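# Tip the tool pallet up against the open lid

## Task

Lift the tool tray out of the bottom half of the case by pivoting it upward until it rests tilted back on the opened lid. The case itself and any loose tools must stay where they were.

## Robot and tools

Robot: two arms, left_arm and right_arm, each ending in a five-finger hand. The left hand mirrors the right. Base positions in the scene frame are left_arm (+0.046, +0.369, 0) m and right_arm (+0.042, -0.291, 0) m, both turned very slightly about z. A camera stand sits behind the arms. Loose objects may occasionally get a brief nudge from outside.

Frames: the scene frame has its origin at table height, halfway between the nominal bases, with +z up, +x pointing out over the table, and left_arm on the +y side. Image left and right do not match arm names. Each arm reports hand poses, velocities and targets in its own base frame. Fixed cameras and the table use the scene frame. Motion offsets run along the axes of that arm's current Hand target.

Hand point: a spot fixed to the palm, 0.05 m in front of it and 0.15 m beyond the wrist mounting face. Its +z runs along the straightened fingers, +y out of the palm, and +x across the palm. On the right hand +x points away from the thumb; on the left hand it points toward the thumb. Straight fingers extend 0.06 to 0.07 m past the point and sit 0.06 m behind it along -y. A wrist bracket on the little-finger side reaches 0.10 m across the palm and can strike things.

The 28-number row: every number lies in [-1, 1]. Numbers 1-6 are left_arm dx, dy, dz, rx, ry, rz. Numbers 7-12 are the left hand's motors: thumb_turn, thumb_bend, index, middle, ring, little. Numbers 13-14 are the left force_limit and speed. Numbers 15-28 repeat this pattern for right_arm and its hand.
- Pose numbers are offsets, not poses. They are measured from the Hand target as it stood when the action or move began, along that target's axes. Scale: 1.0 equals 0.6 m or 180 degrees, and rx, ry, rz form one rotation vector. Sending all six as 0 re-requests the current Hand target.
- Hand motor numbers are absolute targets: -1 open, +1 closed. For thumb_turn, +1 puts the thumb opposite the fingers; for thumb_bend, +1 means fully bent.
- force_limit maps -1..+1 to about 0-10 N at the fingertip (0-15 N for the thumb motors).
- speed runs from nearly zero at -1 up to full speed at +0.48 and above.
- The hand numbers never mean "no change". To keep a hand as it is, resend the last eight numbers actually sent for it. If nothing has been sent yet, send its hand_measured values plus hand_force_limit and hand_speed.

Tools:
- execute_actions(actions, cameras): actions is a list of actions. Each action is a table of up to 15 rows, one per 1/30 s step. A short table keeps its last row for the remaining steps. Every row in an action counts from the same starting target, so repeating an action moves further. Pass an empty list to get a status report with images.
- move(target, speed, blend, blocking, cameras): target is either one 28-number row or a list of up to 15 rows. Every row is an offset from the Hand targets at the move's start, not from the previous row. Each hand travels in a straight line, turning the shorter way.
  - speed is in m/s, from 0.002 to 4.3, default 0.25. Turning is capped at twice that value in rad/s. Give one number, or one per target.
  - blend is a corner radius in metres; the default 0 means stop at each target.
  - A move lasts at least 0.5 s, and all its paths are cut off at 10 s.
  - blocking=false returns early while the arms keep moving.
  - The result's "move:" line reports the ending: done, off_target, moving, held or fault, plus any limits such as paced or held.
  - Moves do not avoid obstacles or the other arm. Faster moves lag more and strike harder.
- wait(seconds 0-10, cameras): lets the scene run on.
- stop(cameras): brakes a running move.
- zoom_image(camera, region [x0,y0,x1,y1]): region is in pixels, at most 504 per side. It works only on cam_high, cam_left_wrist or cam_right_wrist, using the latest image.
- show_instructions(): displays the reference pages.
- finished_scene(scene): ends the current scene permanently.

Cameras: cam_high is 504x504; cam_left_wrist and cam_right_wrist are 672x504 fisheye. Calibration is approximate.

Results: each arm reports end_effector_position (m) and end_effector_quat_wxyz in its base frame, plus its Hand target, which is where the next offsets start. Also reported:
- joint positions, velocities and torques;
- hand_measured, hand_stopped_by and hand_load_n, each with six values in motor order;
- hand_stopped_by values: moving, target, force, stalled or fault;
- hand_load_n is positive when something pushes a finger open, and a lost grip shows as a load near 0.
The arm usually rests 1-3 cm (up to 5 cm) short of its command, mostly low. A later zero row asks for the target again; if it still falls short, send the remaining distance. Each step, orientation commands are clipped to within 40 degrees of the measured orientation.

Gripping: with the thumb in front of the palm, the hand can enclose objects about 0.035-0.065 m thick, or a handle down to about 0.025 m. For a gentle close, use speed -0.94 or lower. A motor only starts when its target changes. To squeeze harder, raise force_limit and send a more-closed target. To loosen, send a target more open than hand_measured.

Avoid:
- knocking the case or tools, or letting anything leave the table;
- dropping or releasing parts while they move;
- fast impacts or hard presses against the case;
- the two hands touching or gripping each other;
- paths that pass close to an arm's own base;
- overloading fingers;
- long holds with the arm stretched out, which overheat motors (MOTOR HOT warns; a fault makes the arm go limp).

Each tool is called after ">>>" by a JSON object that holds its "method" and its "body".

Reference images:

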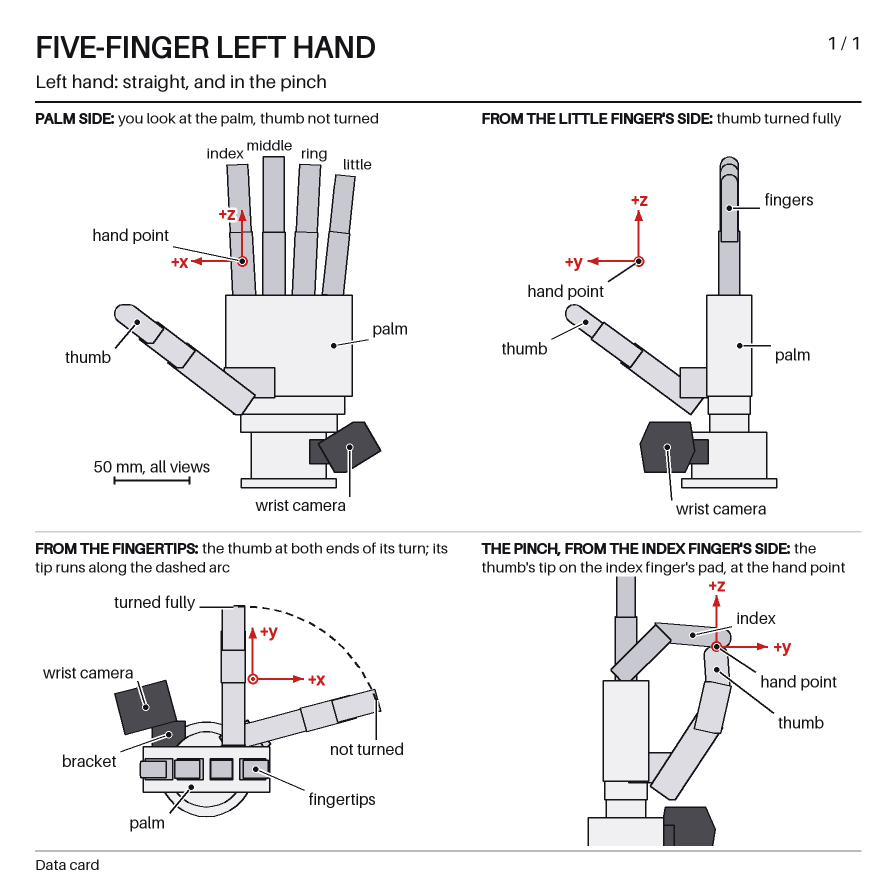

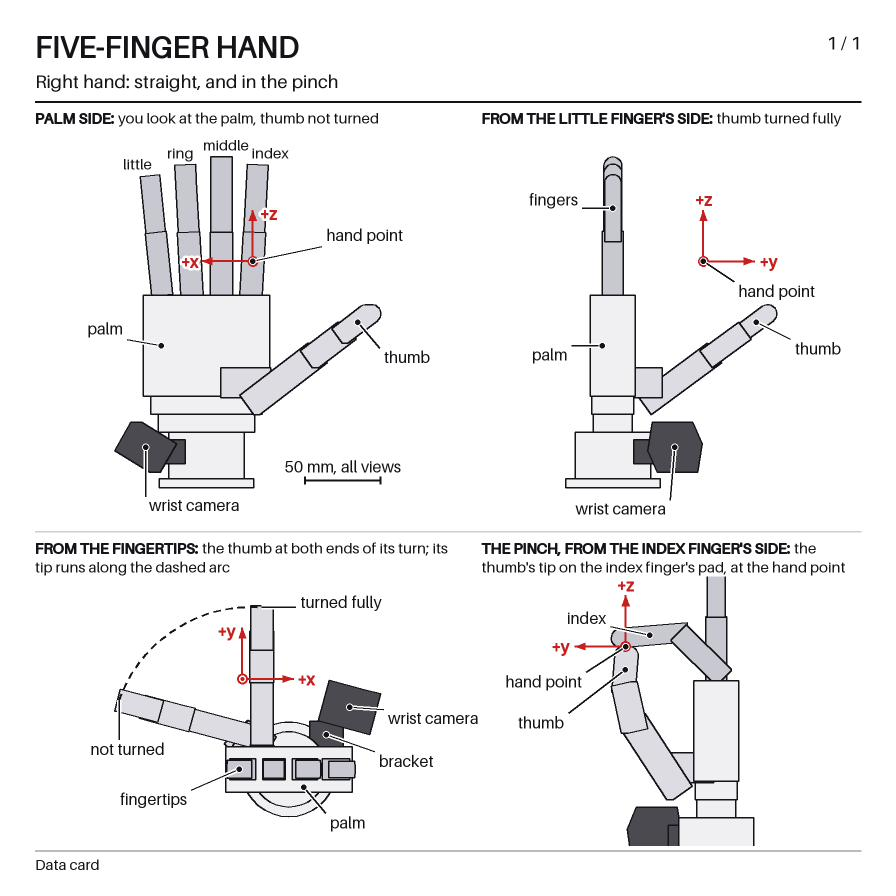

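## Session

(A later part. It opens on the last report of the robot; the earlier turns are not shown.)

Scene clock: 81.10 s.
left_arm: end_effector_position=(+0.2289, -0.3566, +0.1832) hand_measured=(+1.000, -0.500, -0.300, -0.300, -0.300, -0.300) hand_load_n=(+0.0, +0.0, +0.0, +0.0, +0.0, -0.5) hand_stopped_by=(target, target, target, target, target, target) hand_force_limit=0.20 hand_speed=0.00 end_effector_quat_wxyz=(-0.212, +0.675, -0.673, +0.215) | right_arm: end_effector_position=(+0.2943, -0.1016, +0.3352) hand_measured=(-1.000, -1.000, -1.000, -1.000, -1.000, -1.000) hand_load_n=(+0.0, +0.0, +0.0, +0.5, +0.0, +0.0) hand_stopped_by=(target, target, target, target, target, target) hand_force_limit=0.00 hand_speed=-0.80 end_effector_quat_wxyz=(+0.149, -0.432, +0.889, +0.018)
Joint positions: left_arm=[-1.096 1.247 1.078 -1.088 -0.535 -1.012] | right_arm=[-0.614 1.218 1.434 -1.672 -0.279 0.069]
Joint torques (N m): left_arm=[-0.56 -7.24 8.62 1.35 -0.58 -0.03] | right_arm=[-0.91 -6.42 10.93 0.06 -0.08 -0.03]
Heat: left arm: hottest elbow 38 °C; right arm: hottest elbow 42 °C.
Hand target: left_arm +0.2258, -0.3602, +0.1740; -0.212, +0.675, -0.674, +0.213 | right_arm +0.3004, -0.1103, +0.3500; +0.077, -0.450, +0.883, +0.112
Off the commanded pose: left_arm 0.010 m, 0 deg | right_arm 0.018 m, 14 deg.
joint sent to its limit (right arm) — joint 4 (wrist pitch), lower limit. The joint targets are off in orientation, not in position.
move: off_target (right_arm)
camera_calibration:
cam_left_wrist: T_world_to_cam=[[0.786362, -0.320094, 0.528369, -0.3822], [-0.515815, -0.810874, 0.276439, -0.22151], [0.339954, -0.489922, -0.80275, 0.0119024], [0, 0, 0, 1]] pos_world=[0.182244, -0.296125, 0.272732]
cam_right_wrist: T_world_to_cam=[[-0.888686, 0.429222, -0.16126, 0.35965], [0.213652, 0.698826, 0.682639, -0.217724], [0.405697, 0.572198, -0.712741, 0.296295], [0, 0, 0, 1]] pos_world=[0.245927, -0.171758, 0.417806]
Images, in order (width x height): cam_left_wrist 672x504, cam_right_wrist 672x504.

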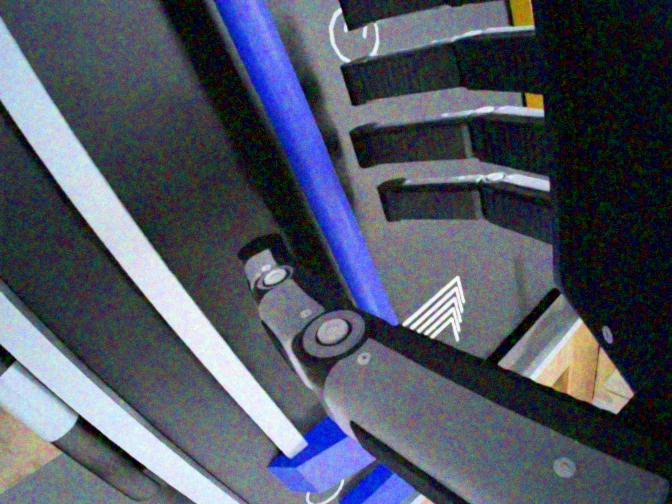

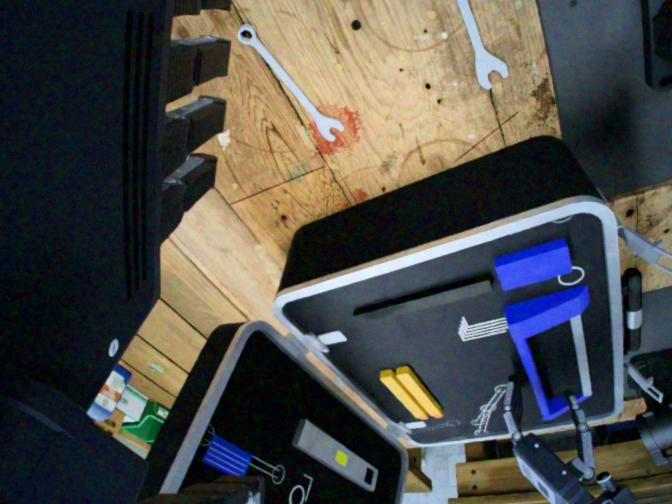

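>>> {"method": "move", "body": {"target": [[0,-0.0918,-0.131,0,0,0,1,-0.5,-0.3,-0.3,-0.3,-0.3,0.2,0,0,0,0,0,0,0,-1,-1,-1,-1,-1,-1,0,-0.8],[0,-0.0918,-0.131,0.1944,0,0,1,-0.2,-0.3,-0.3,-0.3,-0.3,0.2,0,0,0,0,0,0,0,-1,-1,-1,-1,-1,-1,0,-0.8]], "speed": 0.15, "cameras": ["all"]}}

>>> {"method": "zoom_image", "body": {"camera": "cam_left_wrist", "region": [80, 0, 430, 350]}}

Scene clock: 86.77 s.
left_arm: end_effector_position=(+0.2301, -0.3603, +0.2699) hand_measured=(+1.000, -0.200, -0.300, -0.300, -0.300, -0.300) hand_load_n=(+0.0, +0.0, +0.0, +0.0, +0.0, -0.5) hand_stopped_by=(target, target, target, target, target, target) hand_force_limit=0.20 hand_speed=0.00 end_effector_quat_wxyz=(-0.408, +0.584, -0.577, +0.400) | right_arm: end_effector_position=(+0.2943, -0.1016, +0.3352) hand_measured=(-1.000, -1.000, -1.000, -1.000, -1.000, -1.000) hand_load_n=(+0.0, -0.5, +0.0, +0.0, +0.5, +0.0) hand_stopped_by=(target, target, target, target, target, target) hand_force_limit=0.00 hand_speed=-0.80 end_effector_quat_wxyz=(+0.149, -0.432, +0.889, +0.018)
Joint positions: left_arm=[-1.366 1.142 1.028 -0.987 -1.171 -1.063] | right_arm=[-0.614 1.218 1.434 -1.672 -0.279 0.069]
Joint torques (N m): left_arm=[-0.62 -8.29 8.79 1.48 -0.85 0.17] | right_arm=[-0.91 -6.42 10.93 0.06 -0.08 -0.02]
Heat: left arm: hottest elbow 38 °C; right arm: hottest elbow 43 °C.
Hand target: left_arm +0.2261, -0.3600, +0.2701; -0.405, +0.580, -0.579, +0.406 | right_arm +0.3004, -0.1103, +0.3500; +0.077, -0.450, +0.883, +0.112
Off the commanded pose: left_arm 0.004 m, 1 deg | right_arm 0.018 m, 14 deg.
joint sent to its limit (right arm) — joint 4 (wrist pitch), lower limit. The joint targets are off in orientation, not in position.
move: off_target (right_arm)
camera_calibration:
cam_left_wrist: T_world_to_cam=[[0.352332, -0.321771, 0.87882, -0.425485], [-0.569033, -0.819174, -0.0717982, -0.144711], [0.743009, -0.474781, -0.47172, -0.0973377], [0, 0, 0, 1]] pos_world=[0.13989, -0.301666, 0.317619]
cam_right_wrist: T_world_to_cam=[[-0.888686, 0.429222, -0.16126, 0.35965], [0.213652, 0.698826, 0.682639, -0.217724], [0.405697, 0.572198, -0.712741, 0.296295], [0, 0, 0, 1]] pos_world=[0.245927, -0.171758, 0.417806]

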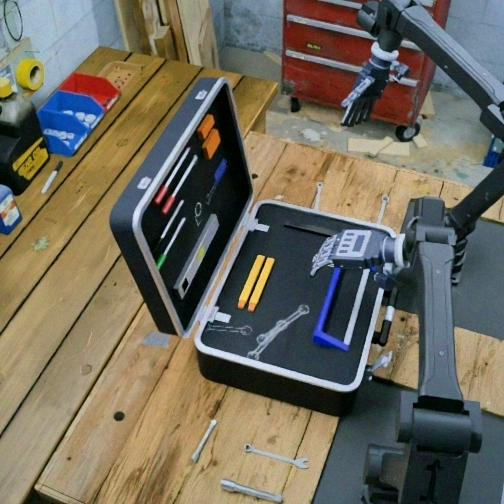

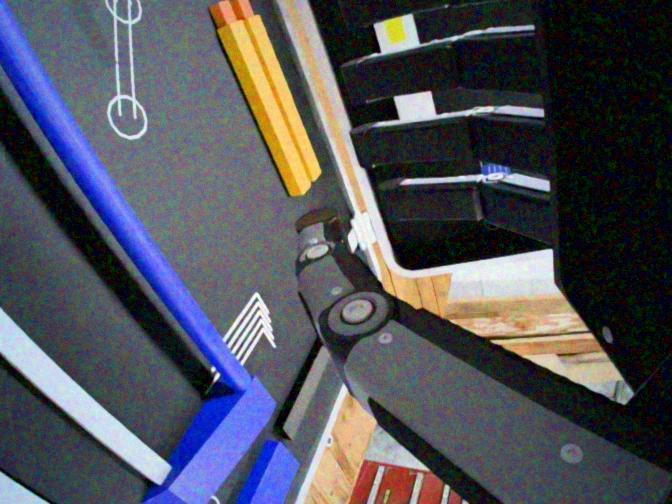

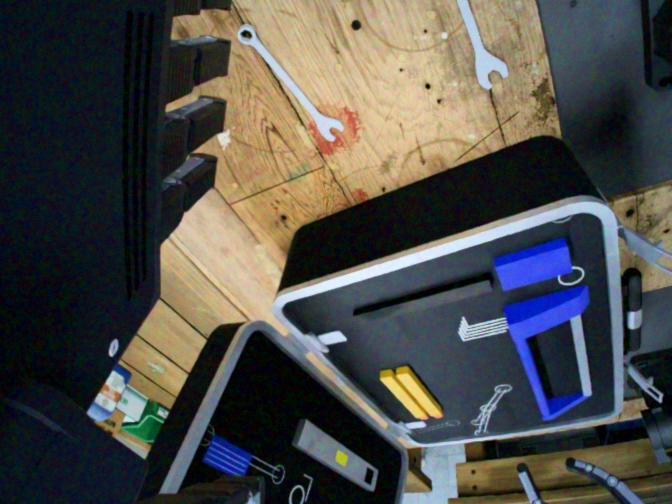

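Scaled by 1.440 from the camera's 672x504 image, which has a finer 960x720 frame.

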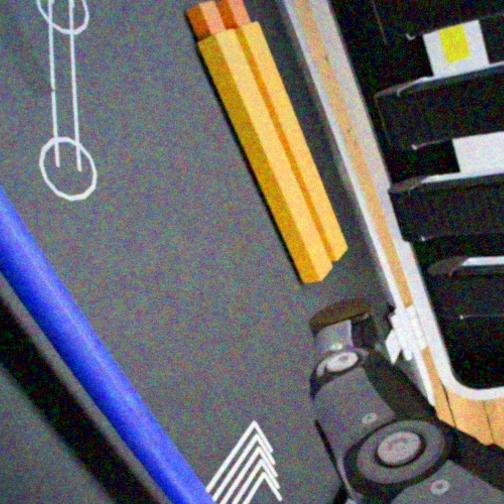

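>>> {"method": "move", "body": {"target": [0,0.122,0.0302,-0.111,0,0,1,-0.2,-0.3,-0.3,-0.3,-0.3,0.2,0,0,0,0,0,0,0,-1,-1,-1,-1,-1,-1,0,-0.8], "speed": 0.12, "cameras": ["cam_left_wrist","cam_right_wrist"]}}

>>> {"method": "zoom_image", "body": {"camera": "cam_left_wrist", "region": [80, 0, 430, 350]}}

>>> {"method": "zoom_image", "body": {"camera": "cam_right_wrist", "region": [440, 250, 672, 504]}}

Scene clock: 90.50 s.
left_arm: end_effector_position=(+0.2155, -0.3659, +0.2068) hand_measured=(+1.000, -0.200, -0.300, -0.300, -0.300, -0.300) hand_load_n=(+0.0, +0.0, +0.0, +0.0, +0.0, +0.0) hand_stopped_by=(target, target, target, target, target, target) hand_force_limit=0.20 hand_speed=0.00 end_effector_quat_wxyz=(-0.292, +0.639, -0.639, +0.313) | right_arm: end_effector_position=(+0.2943, -0.1016, +0.3352) hand_measured=(-1.000, -1.000, -1.000, -1.000, -1.000, -1.000) hand_load_n=(+0.0, +0.0, +0.0, +0.0, +0.0, +0.0) hand_stopped_by=(target, target, target, target, target, target) hand_force_limit=0.00 hand_speed=-0.80 end_effector_quat_wxyz=(+0.149, -0.432, +0.889, +0.018)
Joint positions: left_arm=[-1.264 1.179 1.015 -1.017 -0.816 -1.093] | right_arm=[-0.614 1.218 1.434 -1.672 -0.279 0.069]
Joint torques (N m): left_arm=[0.73 -6.59 8.8 0.55 -0.58 0.02] | right_arm=[-0.91 -6.42 10.92 0.06 -0.07 -0.03]
Heat: left arm: hottest elbow 38 °C; right arm: hottest elbow 43 °C.
Hand target: left_arm +0.2179, -0.3602, +0.1950; -0.298, +0.641, -0.641, +0.299 | right_arm +0.3004, -0.1103, +0.3500; +0.077, -0.450, +0.883, +0.112
Off the commanded pose: left_arm 0.013 m, 2 deg | right_arm 0.018 m, 14 deg.
joint sent to its limit (right arm) — joint 4 (wrist pitch), lower limit. The joint targets are off in orientation, not in position.
move: off_target (left_arm, right_arm)
camera_calibration:
cam_left_wrist: T_world_to_cam=[[0.611461, -0.312202, 0.72708, -0.387568], [-0.58195, -0.800033, 0.145882, -0.197324], [0.536143, -0.512326, -0.670875, -0.0468416], [0, 0, 0, 1]] pos_world=[0.147264, -0.302864, 0.279154]
cam_right_wrist: T_world_to_cam=[[-0.888686, 0.429222, -0.16126, 0.35965], [0.213652, 0.698826, 0.682639, -0.217724], [0.405697, 0.572198, -0.712741, 0.296295], [0, 0, 0, 1]] pos_world=[0.245927, -0.171758, 0.417806]
Images, in order (width x height): cam_left_wrist 672x504, cam_right_wrist 672x504.

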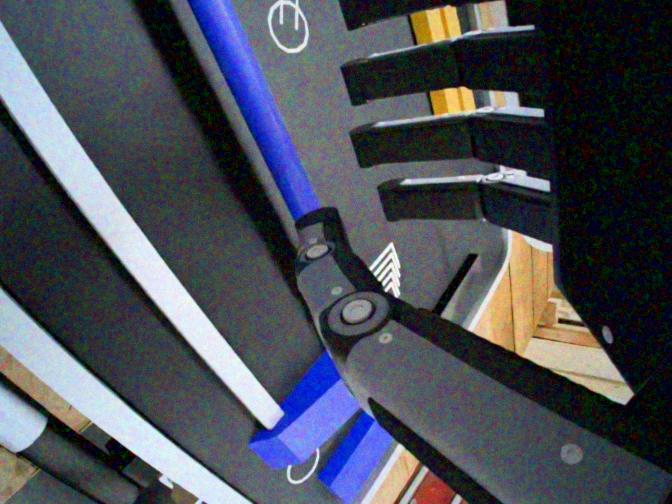

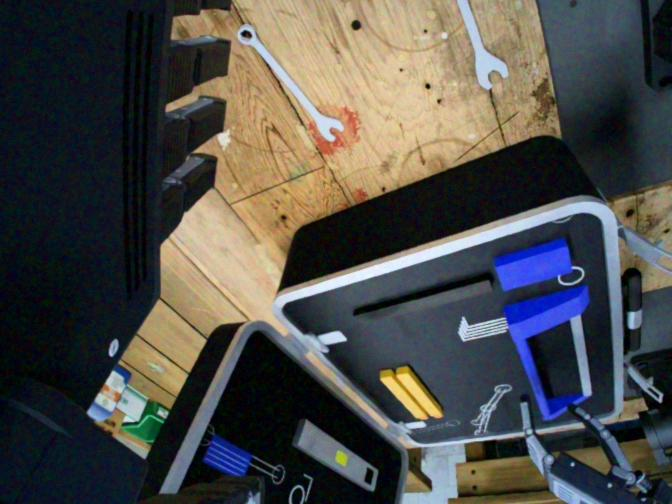

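Scaled by 1.440 from the camera's 672x504 image, which has a finer 960x720 frame.

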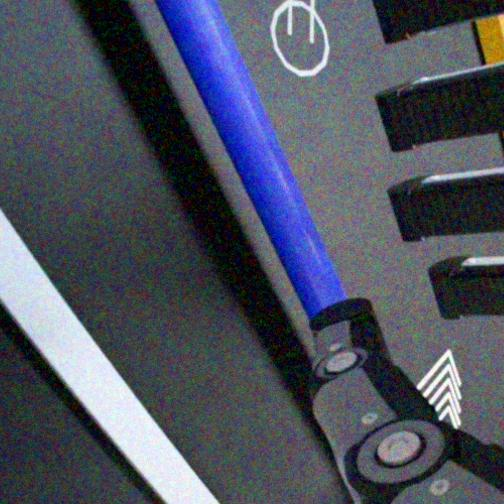

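Scaled by 1.984 from the camera's 672x504 image, which has a finer 960x720 frame.

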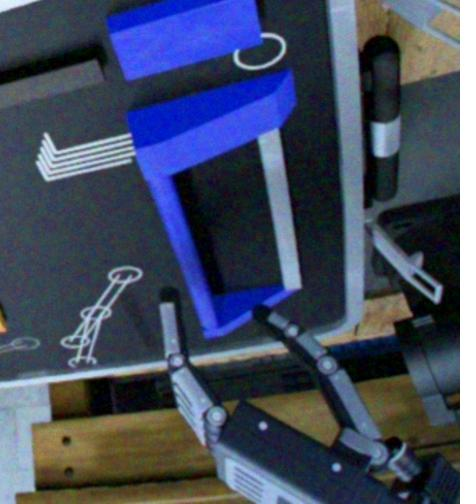

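>>> {"method": "move", "body": {"target": [0,0.0485,0.0407,0,0,0,1,-0.2,-0.3,-0.3,-0.3,-0.3,0.2,0,0,0,0,0,0,0,-1,-1,-1,-1,-1,-1,0,-0.8], "speed": 0.08, "cameras": ["cam_left_wrist","cam_right_wrist"]}}

>>> {"method": "zoom_image", "body": {"camera": "cam_left_wrist", "region": [80, 0, 430, 350]}}

>>> {"method": "zoom_image", "body": {"camera": "cam_right_wrist", "region": [440, 250, 672, 504]}}

Scene clock: 92.03 s.
left_arm: end_effector_position=(+0.2141, -0.3618, +0.1661) hand_measured=(+1.000, -0.200, -0.300, -0.300, -0.300, -0.300) hand_load_n=(+0.0, +0.0, +0.0, +0.0, +0.0, +0.0) hand_stopped_by=(target, target, target, target, target, target) hand_force_limit=0.20 hand_speed=0.00 end_effector_quat_wxyz=(-0.296, +0.637, -0.644, +0.304) | right_arm: end_effector_position=(+0.2943, -0.1016, +0.3352) hand_measured=(-1.000, -1.000, -1.000, -1.000, -1.000, -1.000) hand_load_n=(+0.0, +0.0, +0.0, +0.0, +0.0, +0.0) hand_stopped_by=(target, target, target, target, target, target) hand_force_limit=0.00 hand_speed=-0.80 end_effector_quat_wxyz=(+0.149, -0.432, +0.889, +0.018)
Joint positions: left_arm=[-1.264 1.206 0.933 -0.931 -0.816 -1.093] | right_arm=[-0.614 1.218 1.434 -1.672 -0.279 0.069]
Joint torques (N m): left_arm=[0.85 -6.83 8.57 1.5 -0.63 0.01] | right_arm=[-0.91 -6.36 10.91 0.06 -0.07 -0.03]
Heat: left arm: hottest elbow 38 °C; right arm: hottest elbow 43 °C.
Hand target: left_arm +0.2178, -0.3602, +0.1570; -0.298, +0.641, -0.641, +0.299 | right_arm +0.3004, -0.1103, +0.3500; +0.077, -0.450, +0.883, +0.112
Off the commanded pose: left_arm 0.010 m, 1 deg | right_arm 0.018 m, 14 deg.
joint sent to its limit (right arm) — joint 4 (wrist pitch), lower limit. The joint targets are off in orientation, not in position.
move: off_target (right_arm)
camera_calibration:
cam_left_wrist: T_world_to_cam=[[0.61671, -0.328265, 0.715479, -0.360883], [-0.581103, -0.802975, 0.132476, -0.187936], [0.531025, -0.497467, -0.685959, -0.0623887], [0, 0, 0, 1]] pos_world=[0.14648, -0.300409, 0.240305]
cam_right_wrist: T_world_to_cam=[[-0.888686, 0.429222, -0.16126, 0.35965], [0.213652, 0.698826, 0.682639, -0.217724], [0.405697, 0.572198, -0.712741, 0.296295], [0, 0, 0, 1]] pos_world=[0.245927, -0.171758, 0.417806]
Images, in order (width x height): cam_left_wrist 672x504, cam_right_wrist 672x504.

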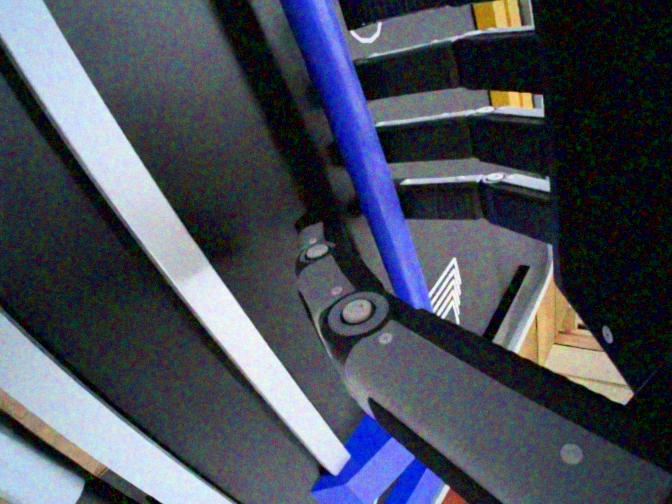

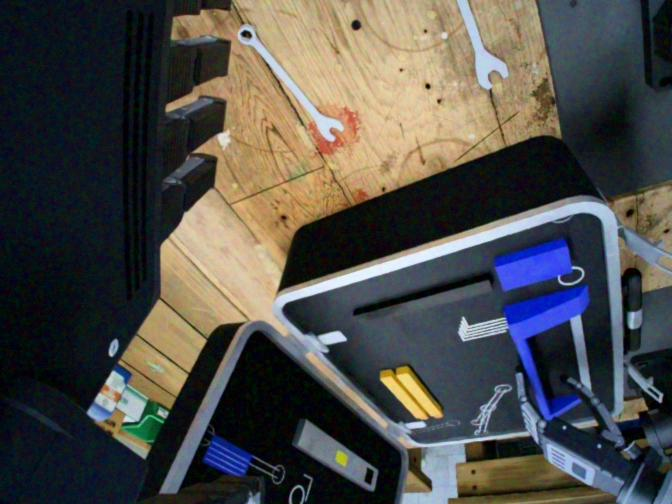

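Scaled by 1.440 from the camera's 672x504 image, which has a finer 960x720 frame.

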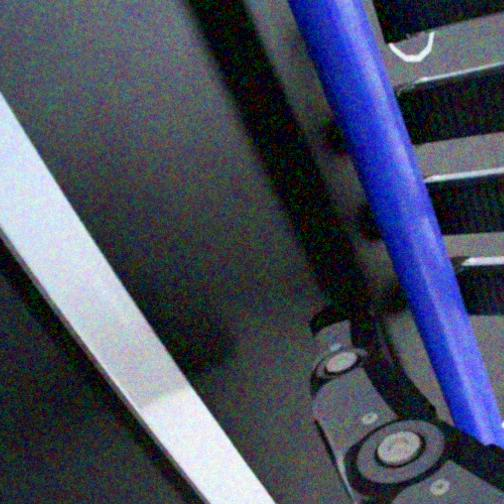

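Scaled by 1.984 from the camera's 672x504 image, which has a finer 960x720 frame.

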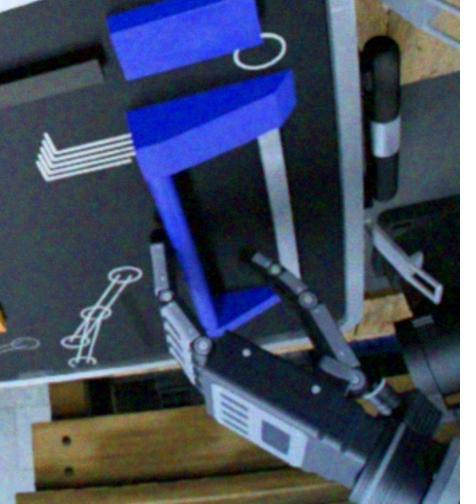

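>>> {"method": "move", "body": {"target": [0,-0.0122,0.012,-0.0556,0,0,1,-0.2,-0.3,-0.3,-0.3,-0.3,0.2,0,0,0,0,0,0,0,-1,-1,-1,-1,-1,-1,0,-0.8], "speed": 0.06, "cameras": ["cam_left_wrist","cam_right_wrist"]}}

>>> {"method": "zoom_image", "body": {"camera": "cam_left_wrist", "region": [200, 70, 450, 320]}}

>>> {"method": "zoom_image", "body": {"camera": "cam_right_wrist", "region": [440, 250, 672, 504]}}

Scene clock: 94.50 s.
left_arm: end_effector_position=(+0.2185, -0.3600, +0.1678) hand_measured=(+1.000, -0.200, -0.300, -0.300, -0.300, -0.300) hand_load_n=(+0.0, +0.0, +0.0, -7.5, +0.0, +0.0) hand_stopped_by=(target, target, target, target, target, target) hand_force_limit=0.20 hand_speed=0.00 end_effector_quat_wxyz=(-0.232, +0.663, -0.661, +0.263) | right_arm: end_effector_position=(+0.2943, -0.1016, +0.3352) hand_measured=(-1.000, -1.000, -1.000, -1.000, -1.000, -1.000) hand_load_n=(+0.0, +0.0, +0.0, +0.0, +0.0, +0.0) hand_stopped_by=(target, target, target, target, target, target) hand_force_limit=0.00 hand_speed=-0.80 end_effector_quat_wxyz=(+0.149, -0.432, +0.889, +0.018)
Joint positions: left_arm=[-1.166 1.205 0.975 -0.968 -0.628 -1.046] | right_arm=[-0.614 1.218 1.434 -1.672 -0.279 0.069]
Joint torques (N m): left_arm=[1.61 -5.07 11.63 0.27 -0.38 0.17] | right_arm=[-0.91 -6.36 10.92 0.06 -0.08 -0.03]
Heat: left arm: hottest elbow 38 °C; right arm: hottest elbow 43 °C.
Hand target: left_arm +0.2282, -0.3602, +0.1581; -0.241, +0.665, -0.664, +0.242 | right_arm +0.3004, -0.1103, +0.3500; +0.077, -0.450, +0.883, +0.112
Off the commanded pose: left_arm 0.014 m, 3 deg | right_arm 0.018 m, 14 deg.
joint sent to its limit (right arm) — joint 4 (wrist pitch), lower limit. The joint targets are off in orientation, not in position.
move: off_target (left_arm, right_arm)
camera_calibration:
cam_left_wrist: T_world_to_cam=[[0.723142, -0.307991, 0.618229, -0.363934], [-0.552874, -0.794616, 0.250831, -0.207287], [0.414001, -0.523189, -0.7449, -0.0363763], [0, 0, 0, 1]] pos_world=[0.163632, -0.295834, 0.249892]
cam_right_wrist: T_world_to_cam=[[-0.888686, 0.429222, -0.16126, 0.35965], [0.213652, 0.698826, 0.682639, -0.217724], [0.405697, 0.572198, -0.712741, 0.296295], [0, 0, 0, 1]] pos_world=[0.245927, -0.171758, 0.417806]
Images, in order (width x height): cam_left_wrist 672x504, cam_right_wrist 672x504.

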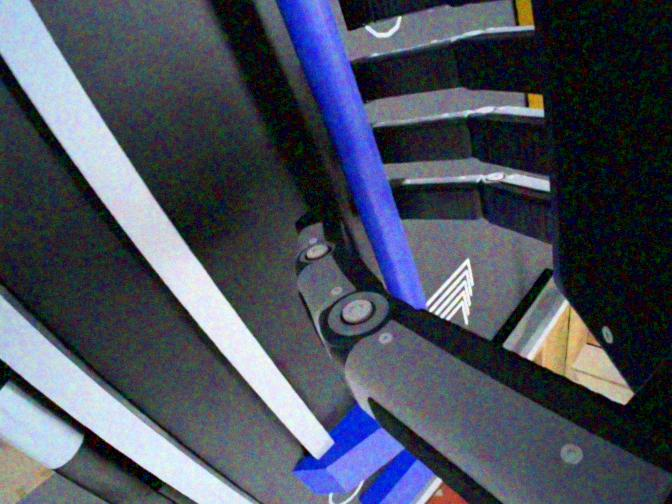

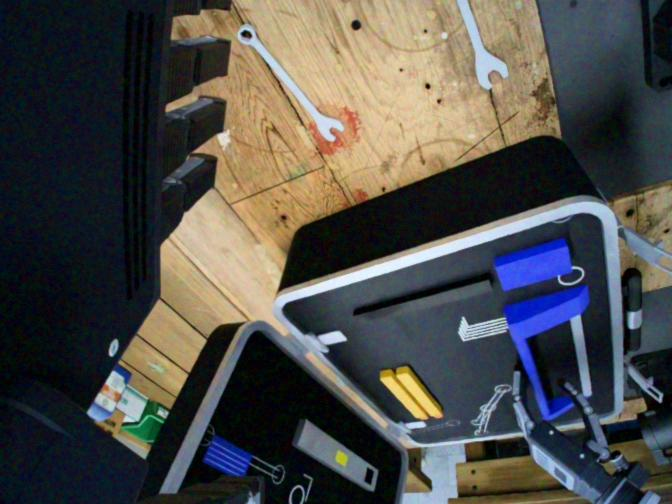

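Scaled by 2.016 from the camera's 672x504 image, which has a finer 960x720 frame.

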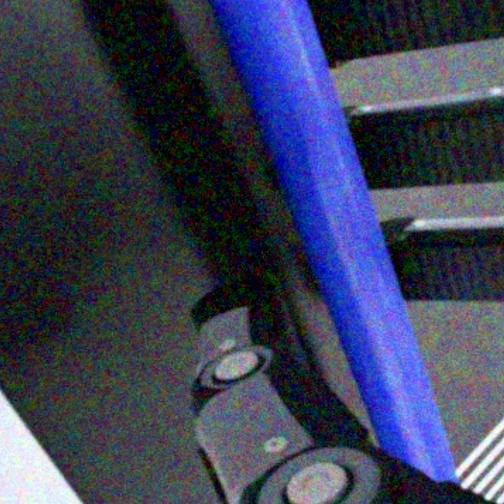

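Scaled by 1.984 from the camera's 672x504 image, which has a finer 960x720 frame.

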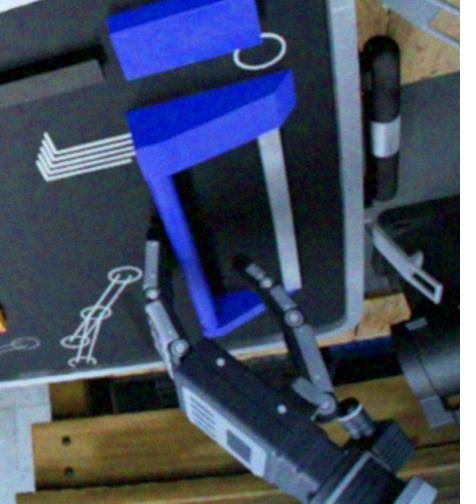

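>>> {"method": "move", "body": {"target": [[0,-0.0134,0.0047,0,0,0,1,-0.2,-0.3,-0.3,-0.3,-0.3,0.2,0,0,0,0,0,0,0,-1,-1,-1,-1,-1,-1,0,-0.8],[0,-0.0134,0.0047,0,0,0,1,-0.2,0.2,0.2,0.2,0.2,0.1,-0.88,0,0,0,0,0,0,-1,-1,-1,-1,-1,-1,0,-0.8]], "speed": 0.06, "cameras": ["cam_left_wrist","cam_right_wrist"]}}

>>> {"method": "zoom_image", "body": {"camera": "cam_left_wrist", "region": [200, 70, 450, 320]}}

>>> {"method": "zoom_image", "body": {"camera": "cam_right_wrist", "region": [440, 250, 672, 504]}}

Scene clock: 97.63 s.
left_arm: end_effector_position=(+0.2357, -0.3560, +0.1587) hand_measured=(+1.000, -0.202, +0.076, +0.098, +0.120, +0.188) hand_load_n=(+0.5, +5.0, +4.5, +5.5, +8.0, +5.5) hand_stopped_by=(target, target, force, force, force, force) hand_force_limit=0.10 hand_speed=-0.88 end_effector_quat_wxyz=(-0.244, +0.668, -0.658, +0.247) | right_arm: end_effector_position=(+0.2943, -0.1016, +0.3352) hand_measured=(-1.000, -1.000, -1.000, -1.000, -1.000, -1.000) hand_load_n=(+0.5, +0.0, +0.0, +0.0, +0.0, +0.0) hand_stopped_by=(target, target, target, target, target, target) hand_force_limit=0.00 hand_speed=-0.80 end_effector_quat_wxyz=(+0.149, -0.432, +0.889, +0.018)
Joint positions: left_arm=[-1.124 1.243 0.988 -0.963 -0.627 -1.024] | right_arm=[-0.614 1.218 1.434 -1.672 -0.279 0.069]
Joint torques (N m): left_arm=[0.32 -6.83 11.45 0.27 -0.21 0.18] | right_arm=[-0.85 -6.42 10.93 0.05 -0.07 -0.03]
Heat: left arm: hottest elbow 38 °C; right arm: hottest elbow 44 °C.
Hand target: left_arm +0.2361, -0.3602, +0.1609; -0.241, +0.665, -0.664, +0.242 | right_arm +0.3004, -0.1103, +0.3500; +0.077, -0.450, +0.883, +0.112
Off the commanded pose: left_arm 0.005 m, 1 deg | right_arm 0.018 m, 14 deg.
joint sent to its limit (right arm) — joint 4 (wrist pitch), lower limit. The joint targets are off in orientation, not in position.
move: off_target (right_arm); target 2's new numbers were sent with left_arm's hand 0.014 m and 2 deg from that target
camera_calibration:
cam_left_wrist: T_world_to_cam=[[0.736007, -0.309392, 0.602138, -0.370425], [-0.530796, -0.815798, 0.229629, -0.201624], [0.420178, -0.488621, -0.764657, -0.0342454], [0, 0, 0, 1]] pos_world=[0.180004, -0.295824, 0.24316]
cam_right_wrist: T_world_to_cam=[[-0.888686, 0.429222, -0.16126, 0.35965], [0.213652, 0.698826, 0.682639, -0.217724], [0.405697, 0.572198, -0.712741, 0.296295], [0, 0, 0, 1]] pos_world=[0.245927, -0.171758, 0.417806]
Images, in order (width x height): cam_left_wrist 672x504, cam_right_wrist 672x504.

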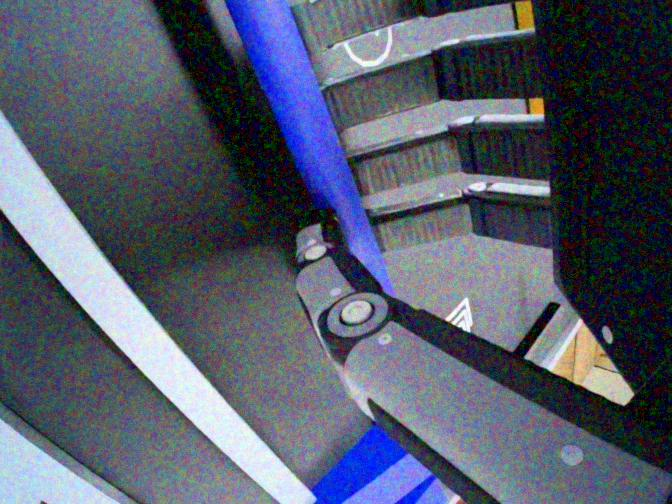

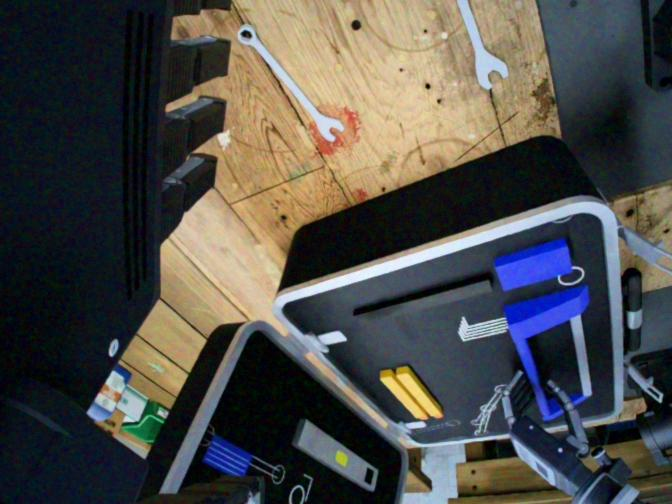

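Scaled by 2.016 from the camera's 672x504 image, which has a finer 960x720 frame.

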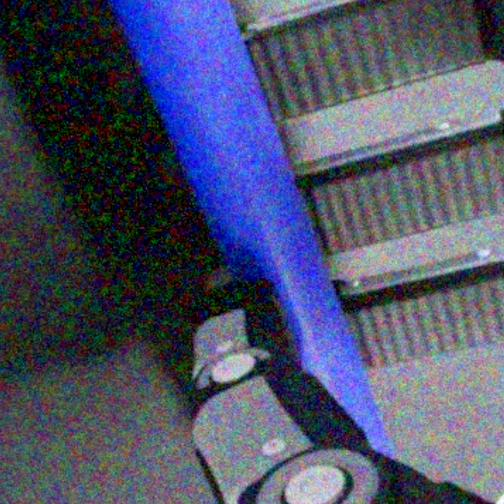

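Scaled by 1.984 from the camera's 672x504 image, which has a finer 960x720 frame.

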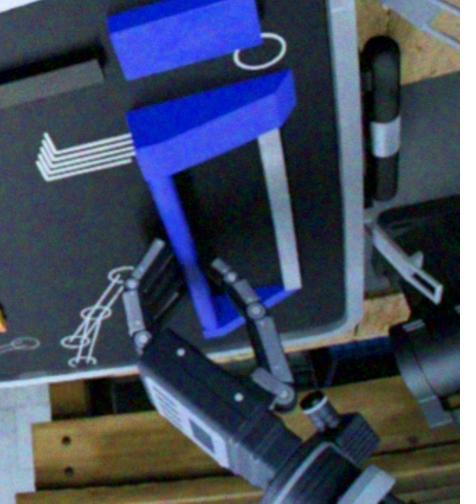

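>>> {"method": "move", "body": {"target": [0,0,0,0,0,0,1,-0.1,0.35,0.35,0.35,0.4,0.4,-0.9,0,0,0,0,0,0,-1,-1,-1,-1,-1,-1,0,-0.8], "speed": 0.06}}

>>> {"method": "move", "body": {"target": [0.0017,-0.0958,-0.0753,-0.0833,0,0,1,-0.1,0.35,0.35,0.35,0.4,0.4,-0.9,0,0,0,0,0,0,-1,-1,-1,-1,-1,-1,0,-0.8], "speed": 0.05, "cameras": ["all"]}}

Scene clock: 98.57 s.
left_arm: end_effector_position=(+0.2358, -0.3559, +0.1587) hand_measured=(+1.000, -0.192, +0.082, +0.106, +0.120, +0.196) hand_load_n=(+0.5, +10.0, +7.5, +10.0, +6.0, +8.5) hand_stopped_by=(target, force, force, force, force, force) hand_force_limit=0.40 hand_speed=-0.90 end_effector_quat_wxyz=(-0.244, +0.668, -0.658, +0.247) | right_arm: end_effector_position=(+0.2943, -0.1016, +0.3352) hand_measured=(-1.000, -1.000, -1.000, -1.000, -1.000, -1.000) hand_load_n=(+0.0, +0.0, +0.0, +0.0, +0.0, +0.0) hand_stopped_by=(target, target, target, target, target, target) hand_force_limit=0.00 hand_speed=-0.80 end_effector_quat_wxyz=(+0.149, -0.432, +0.889, +0.018)
Joint positions: left_arm=[-1.124 1.243 0.988 -0.963 -0.627 -1.024] | right_arm=[-0.614 1.218 1.434 -1.672 -0.279 0.069]
Joint torques (N m): left_arm=[0.26 -7.3 11.44 0.21 -0.18 0.2] | right_arm=[-0.97 -6.36 10.93 0.06 -0.07 -0.03]
Heat: left arm: hottest elbow 38 °C; right arm: hottest elbow 44 °C.
Hand target: left_arm +0.2360, -0.3602, +0.1611; -0.241, +0.665, -0.664, +0.242 | right_arm +0.3004, -0.1103, +0.3500; +0.077, -0.450, +0.883, +0.112
Off the commanded pose: left_arm 0.005 m, 1 deg | right_arm 0.018 m, 14 deg.
joint sent to its limit (right arm) — joint 4 (wrist pitch), lower limit. The joint targets are off in orientation, not in position.
move: off_target (right_arm)

Scene clock: 101.83 s.
left_arm: end_effector_position=(+0.2393, -0.3547, +0.1683) hand_measured=(+1.000, -0.194, +0.084, +0.106, +0.120, +0.196) hand_load_n=(+1.5, +18.5, +0.0, +7.5, +20.0, +11.5) hand_stopped_by=(target, force, force, force, force, force) hand_force_limit=0.40 hand_speed=-0.90 end_effector_quat_wxyz=(-0.155, +0.697, -0.690, +0.119) | right_arm: end_effector_position=(+0.2943, -0.1016, +0.3352) hand_measured=(-1.000, -1.000, -1.000, -1.000, -1.000, -1.000) hand_load_n=(+0.0, +0.0, +0.0, +0.0, +0.0, +0.0) hand_stopped_by=(target, target, target, target, target, target) hand_force_limit=0.00 hand_speed=-0.80 end_effector_quat_wxyz=(+0.149, -0.432, +0.889, +0.018)
Joint positions: left_arm=[-0.986 1.367 1.182 -1.207 -0.352 -0.964] | right_arm=[-0.614 1.218 1.434 -1.672 -0.279 0.069]
Joint torques (N m): left_arm=[0.97 -13.39 19.1 -2.89 -0.6 0.38] | right_arm=[-0.91 -6.42 10.92 0.06 -0.08 -0.03]
Heat: left arm: hottest elbow 39 °C; right arm: hottest elbow 44 °C.
Hand target: left_arm +0.2512, -0.3611, +0.2325; -0.152, +0.691, -0.690, +0.153 | right_arm +0.3004, -0.1103, +0.3500; +0.077, -0.450, +0.883, +0.112
Off the commanded pose: left_arm 0.066 m, 4 deg | right_arm 0.018 m, 14 deg.
joint sent to its limit (right arm) — joint 4 (wrist pitch), lower limit. The joint targets are off in orientation, not in position.
move: off_target (left_arm, right_arm)
camera_calibration:
cam_left_wrist: T_world_to_cam=[[0.889265, -0.322072, 0.324773, -0.37303], [-0.427748, -0.837058, 0.341124, -0.251796], [0.161987, -0.442271, -0.882132, 0.0702238], [0, 0, 0, 1]] pos_world=[0.212642, -0.299852, 0.268991]
cam_right_wrist: T_world_to_cam=[[-0.888686, 0.429222, -0.16126, 0.35965], [0.213652, 0.698826, 0.682639, -0.217724], [0.405697, 0.572198, -0.712741, 0.296295], [0, 0, 0, 1]] pos_world=[0.245927, -0.171758, 0.417806]

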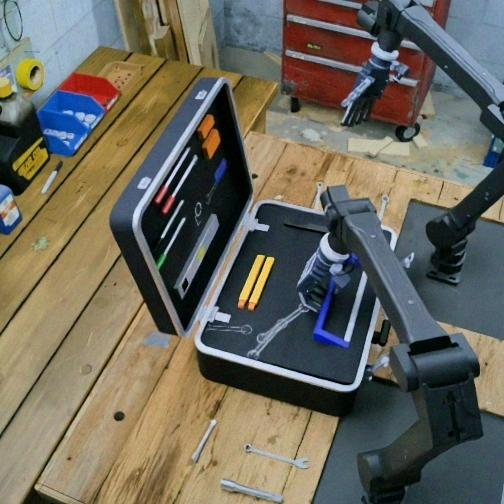

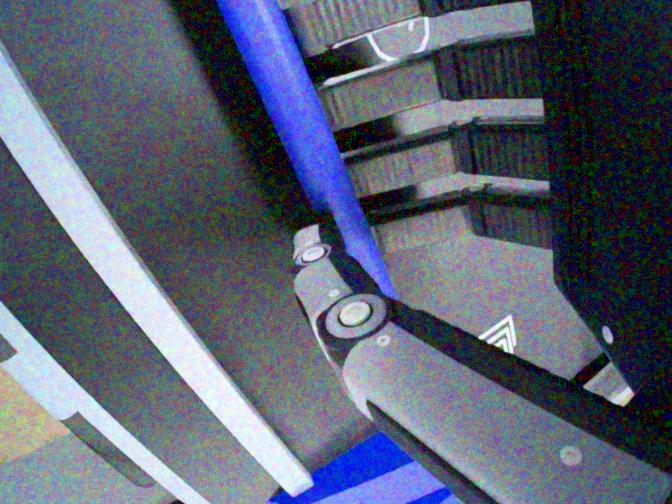

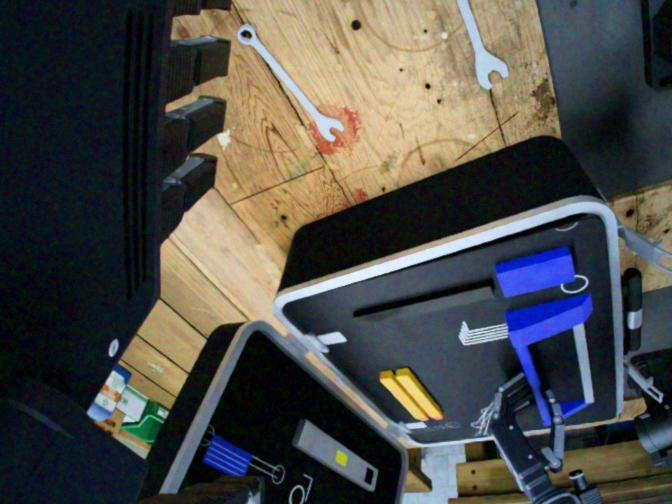

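>>> {"method": "zoom_image", "body": {"camera": "cam_right_wrist", "region": [440, 180, 672, 504]}}

>>> {"method": "zoom_image", "body": {"camera": "cam_left_wrist", "region": [200, 50, 450, 300]}}

Scaled by 1.556 from the camera's 672x504 image, which has a finer 960x720 frame.

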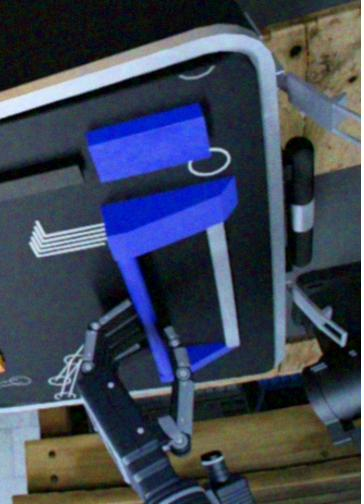

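Scaled by 2.016 from the camera's 672x504 image, which has a finer 960x720 frame.

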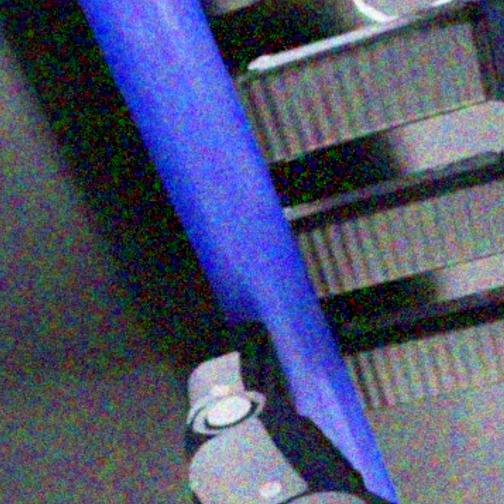

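>>> {"method": "move", "body": {"target": [0,-0.0357,-0.0568,0,0,0,1,-0.1,0.35,0.35,0.35,0.4,0.4,-0.9,0,0,0,0,0,0,-1,-1,-1,-1,-1,-1,0,-0.8], "speed": 0.05, "cameras": ["all"]}}

>>> {"method": "zoom_image", "body": {"camera": "cam_right_wrist", "region": [440, 180, 672, 504]}}

Scene clock: 104.03 s.
left_arm: end_effector_position=(+0.2426, -0.3552, +0.1969) hand_measured=(+1.000, -0.194, +0.084, +0.104, +0.120, +0.194) hand_load_n=(-0.5, +10.0, +0.0, +10.5, +28.5, +19.5) hand_stopped_by=(target, force, force, force, force, force) hand_force_limit=0.40 hand_speed=-0.90 end_effector_quat_wxyz=(-0.152, +0.696, -0.694, +0.107) | right_arm: end_effector_position=(+0.2943, -0.1016, +0.3352) hand_measured=(-1.000, -1.000, -1.000, -1.000, -1.000, -1.000) hand_load_n=(+0.0, +0.0, +0.0, +0.0, +0.0, +0.0) hand_stopped_by=(target, target, target, target, target, target) hand_force_limit=0.00 hand_speed=-0.80 end_effector_quat_wxyz=(+0.149, -0.432, +0.889, +0.018)
Joint positions: left_arm=[-0.974 1.378 1.271 -1.304 -0.34 -0.95] | right_arm=[-0.614 1.218 1.434 -1.672 -0.279 0.069]
Joint torques (N m): left_arm=[1.2 -13.8 20.77 -2.84 -0.88 0.34] | right_arm=[-0.97 -6.36 10.95 0.08 -0.07 -0.03]
Heat: left arm: hottest elbow 40 °C; right arm: hottest elbow 44 °C.
Hand target: left_arm +0.2561, -0.3610, +0.2725; -0.152, +0.690, -0.690, +0.153 | right_arm +0.3004, -0.1103, +0.3500; +0.077, -0.450, +0.883, +0.112
Off the commanded pose: left_arm 0.077 m, 5 deg | right_arm 0.018 m, 14 deg.
joint sent to its limit (right arm) — joint 4 (wrist pitch), lower limit. The joint targets are off in orientation, not in position.
move: off_target (left_arm, right_arm)
camera_calibration:
cam_left_wrist: T_world_to_cam=[[0.894417, -0.33061, 0.301188, -0.385058], [-0.424293, -0.840187, 0.337731, -0.261889], [0.141397, -0.429864, -0.891753, 0.105964], [0, 0, 0, 1]] pos_world=[0.218302, -0.301789, 0.298917]
cam_right_wrist: T_world_to_cam=[[-0.888686, 0.429222, -0.16126, 0.35965], [0.213652, 0.698826, 0.682639, -0.217724], [0.405697, 0.572198, -0.712741, 0.296295], [0, 0, 0, 1]] pos_world=[0.245927, -0.171758, 0.417806]

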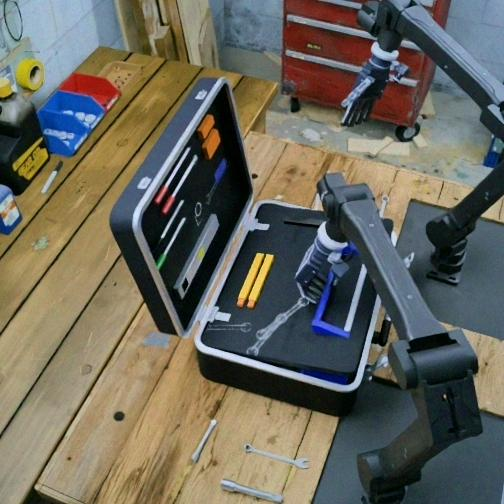

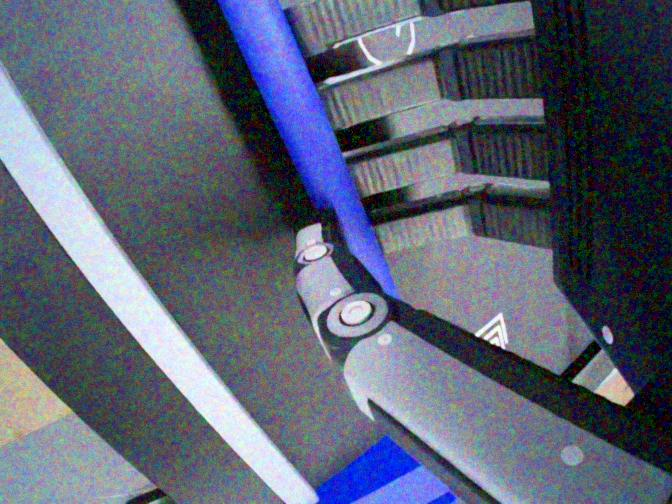

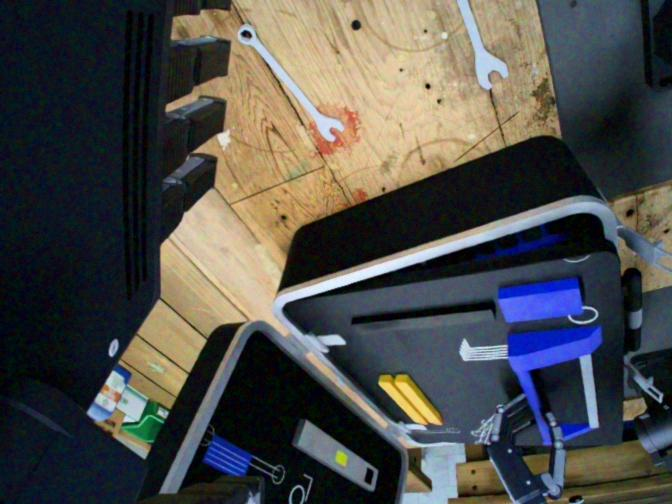

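Scaled by 1.556 from the camera's 672x504 image, which has a finer 960x720 frame.

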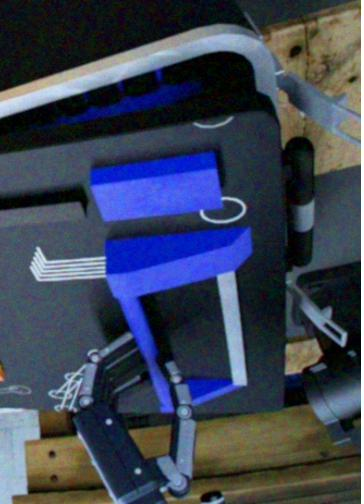

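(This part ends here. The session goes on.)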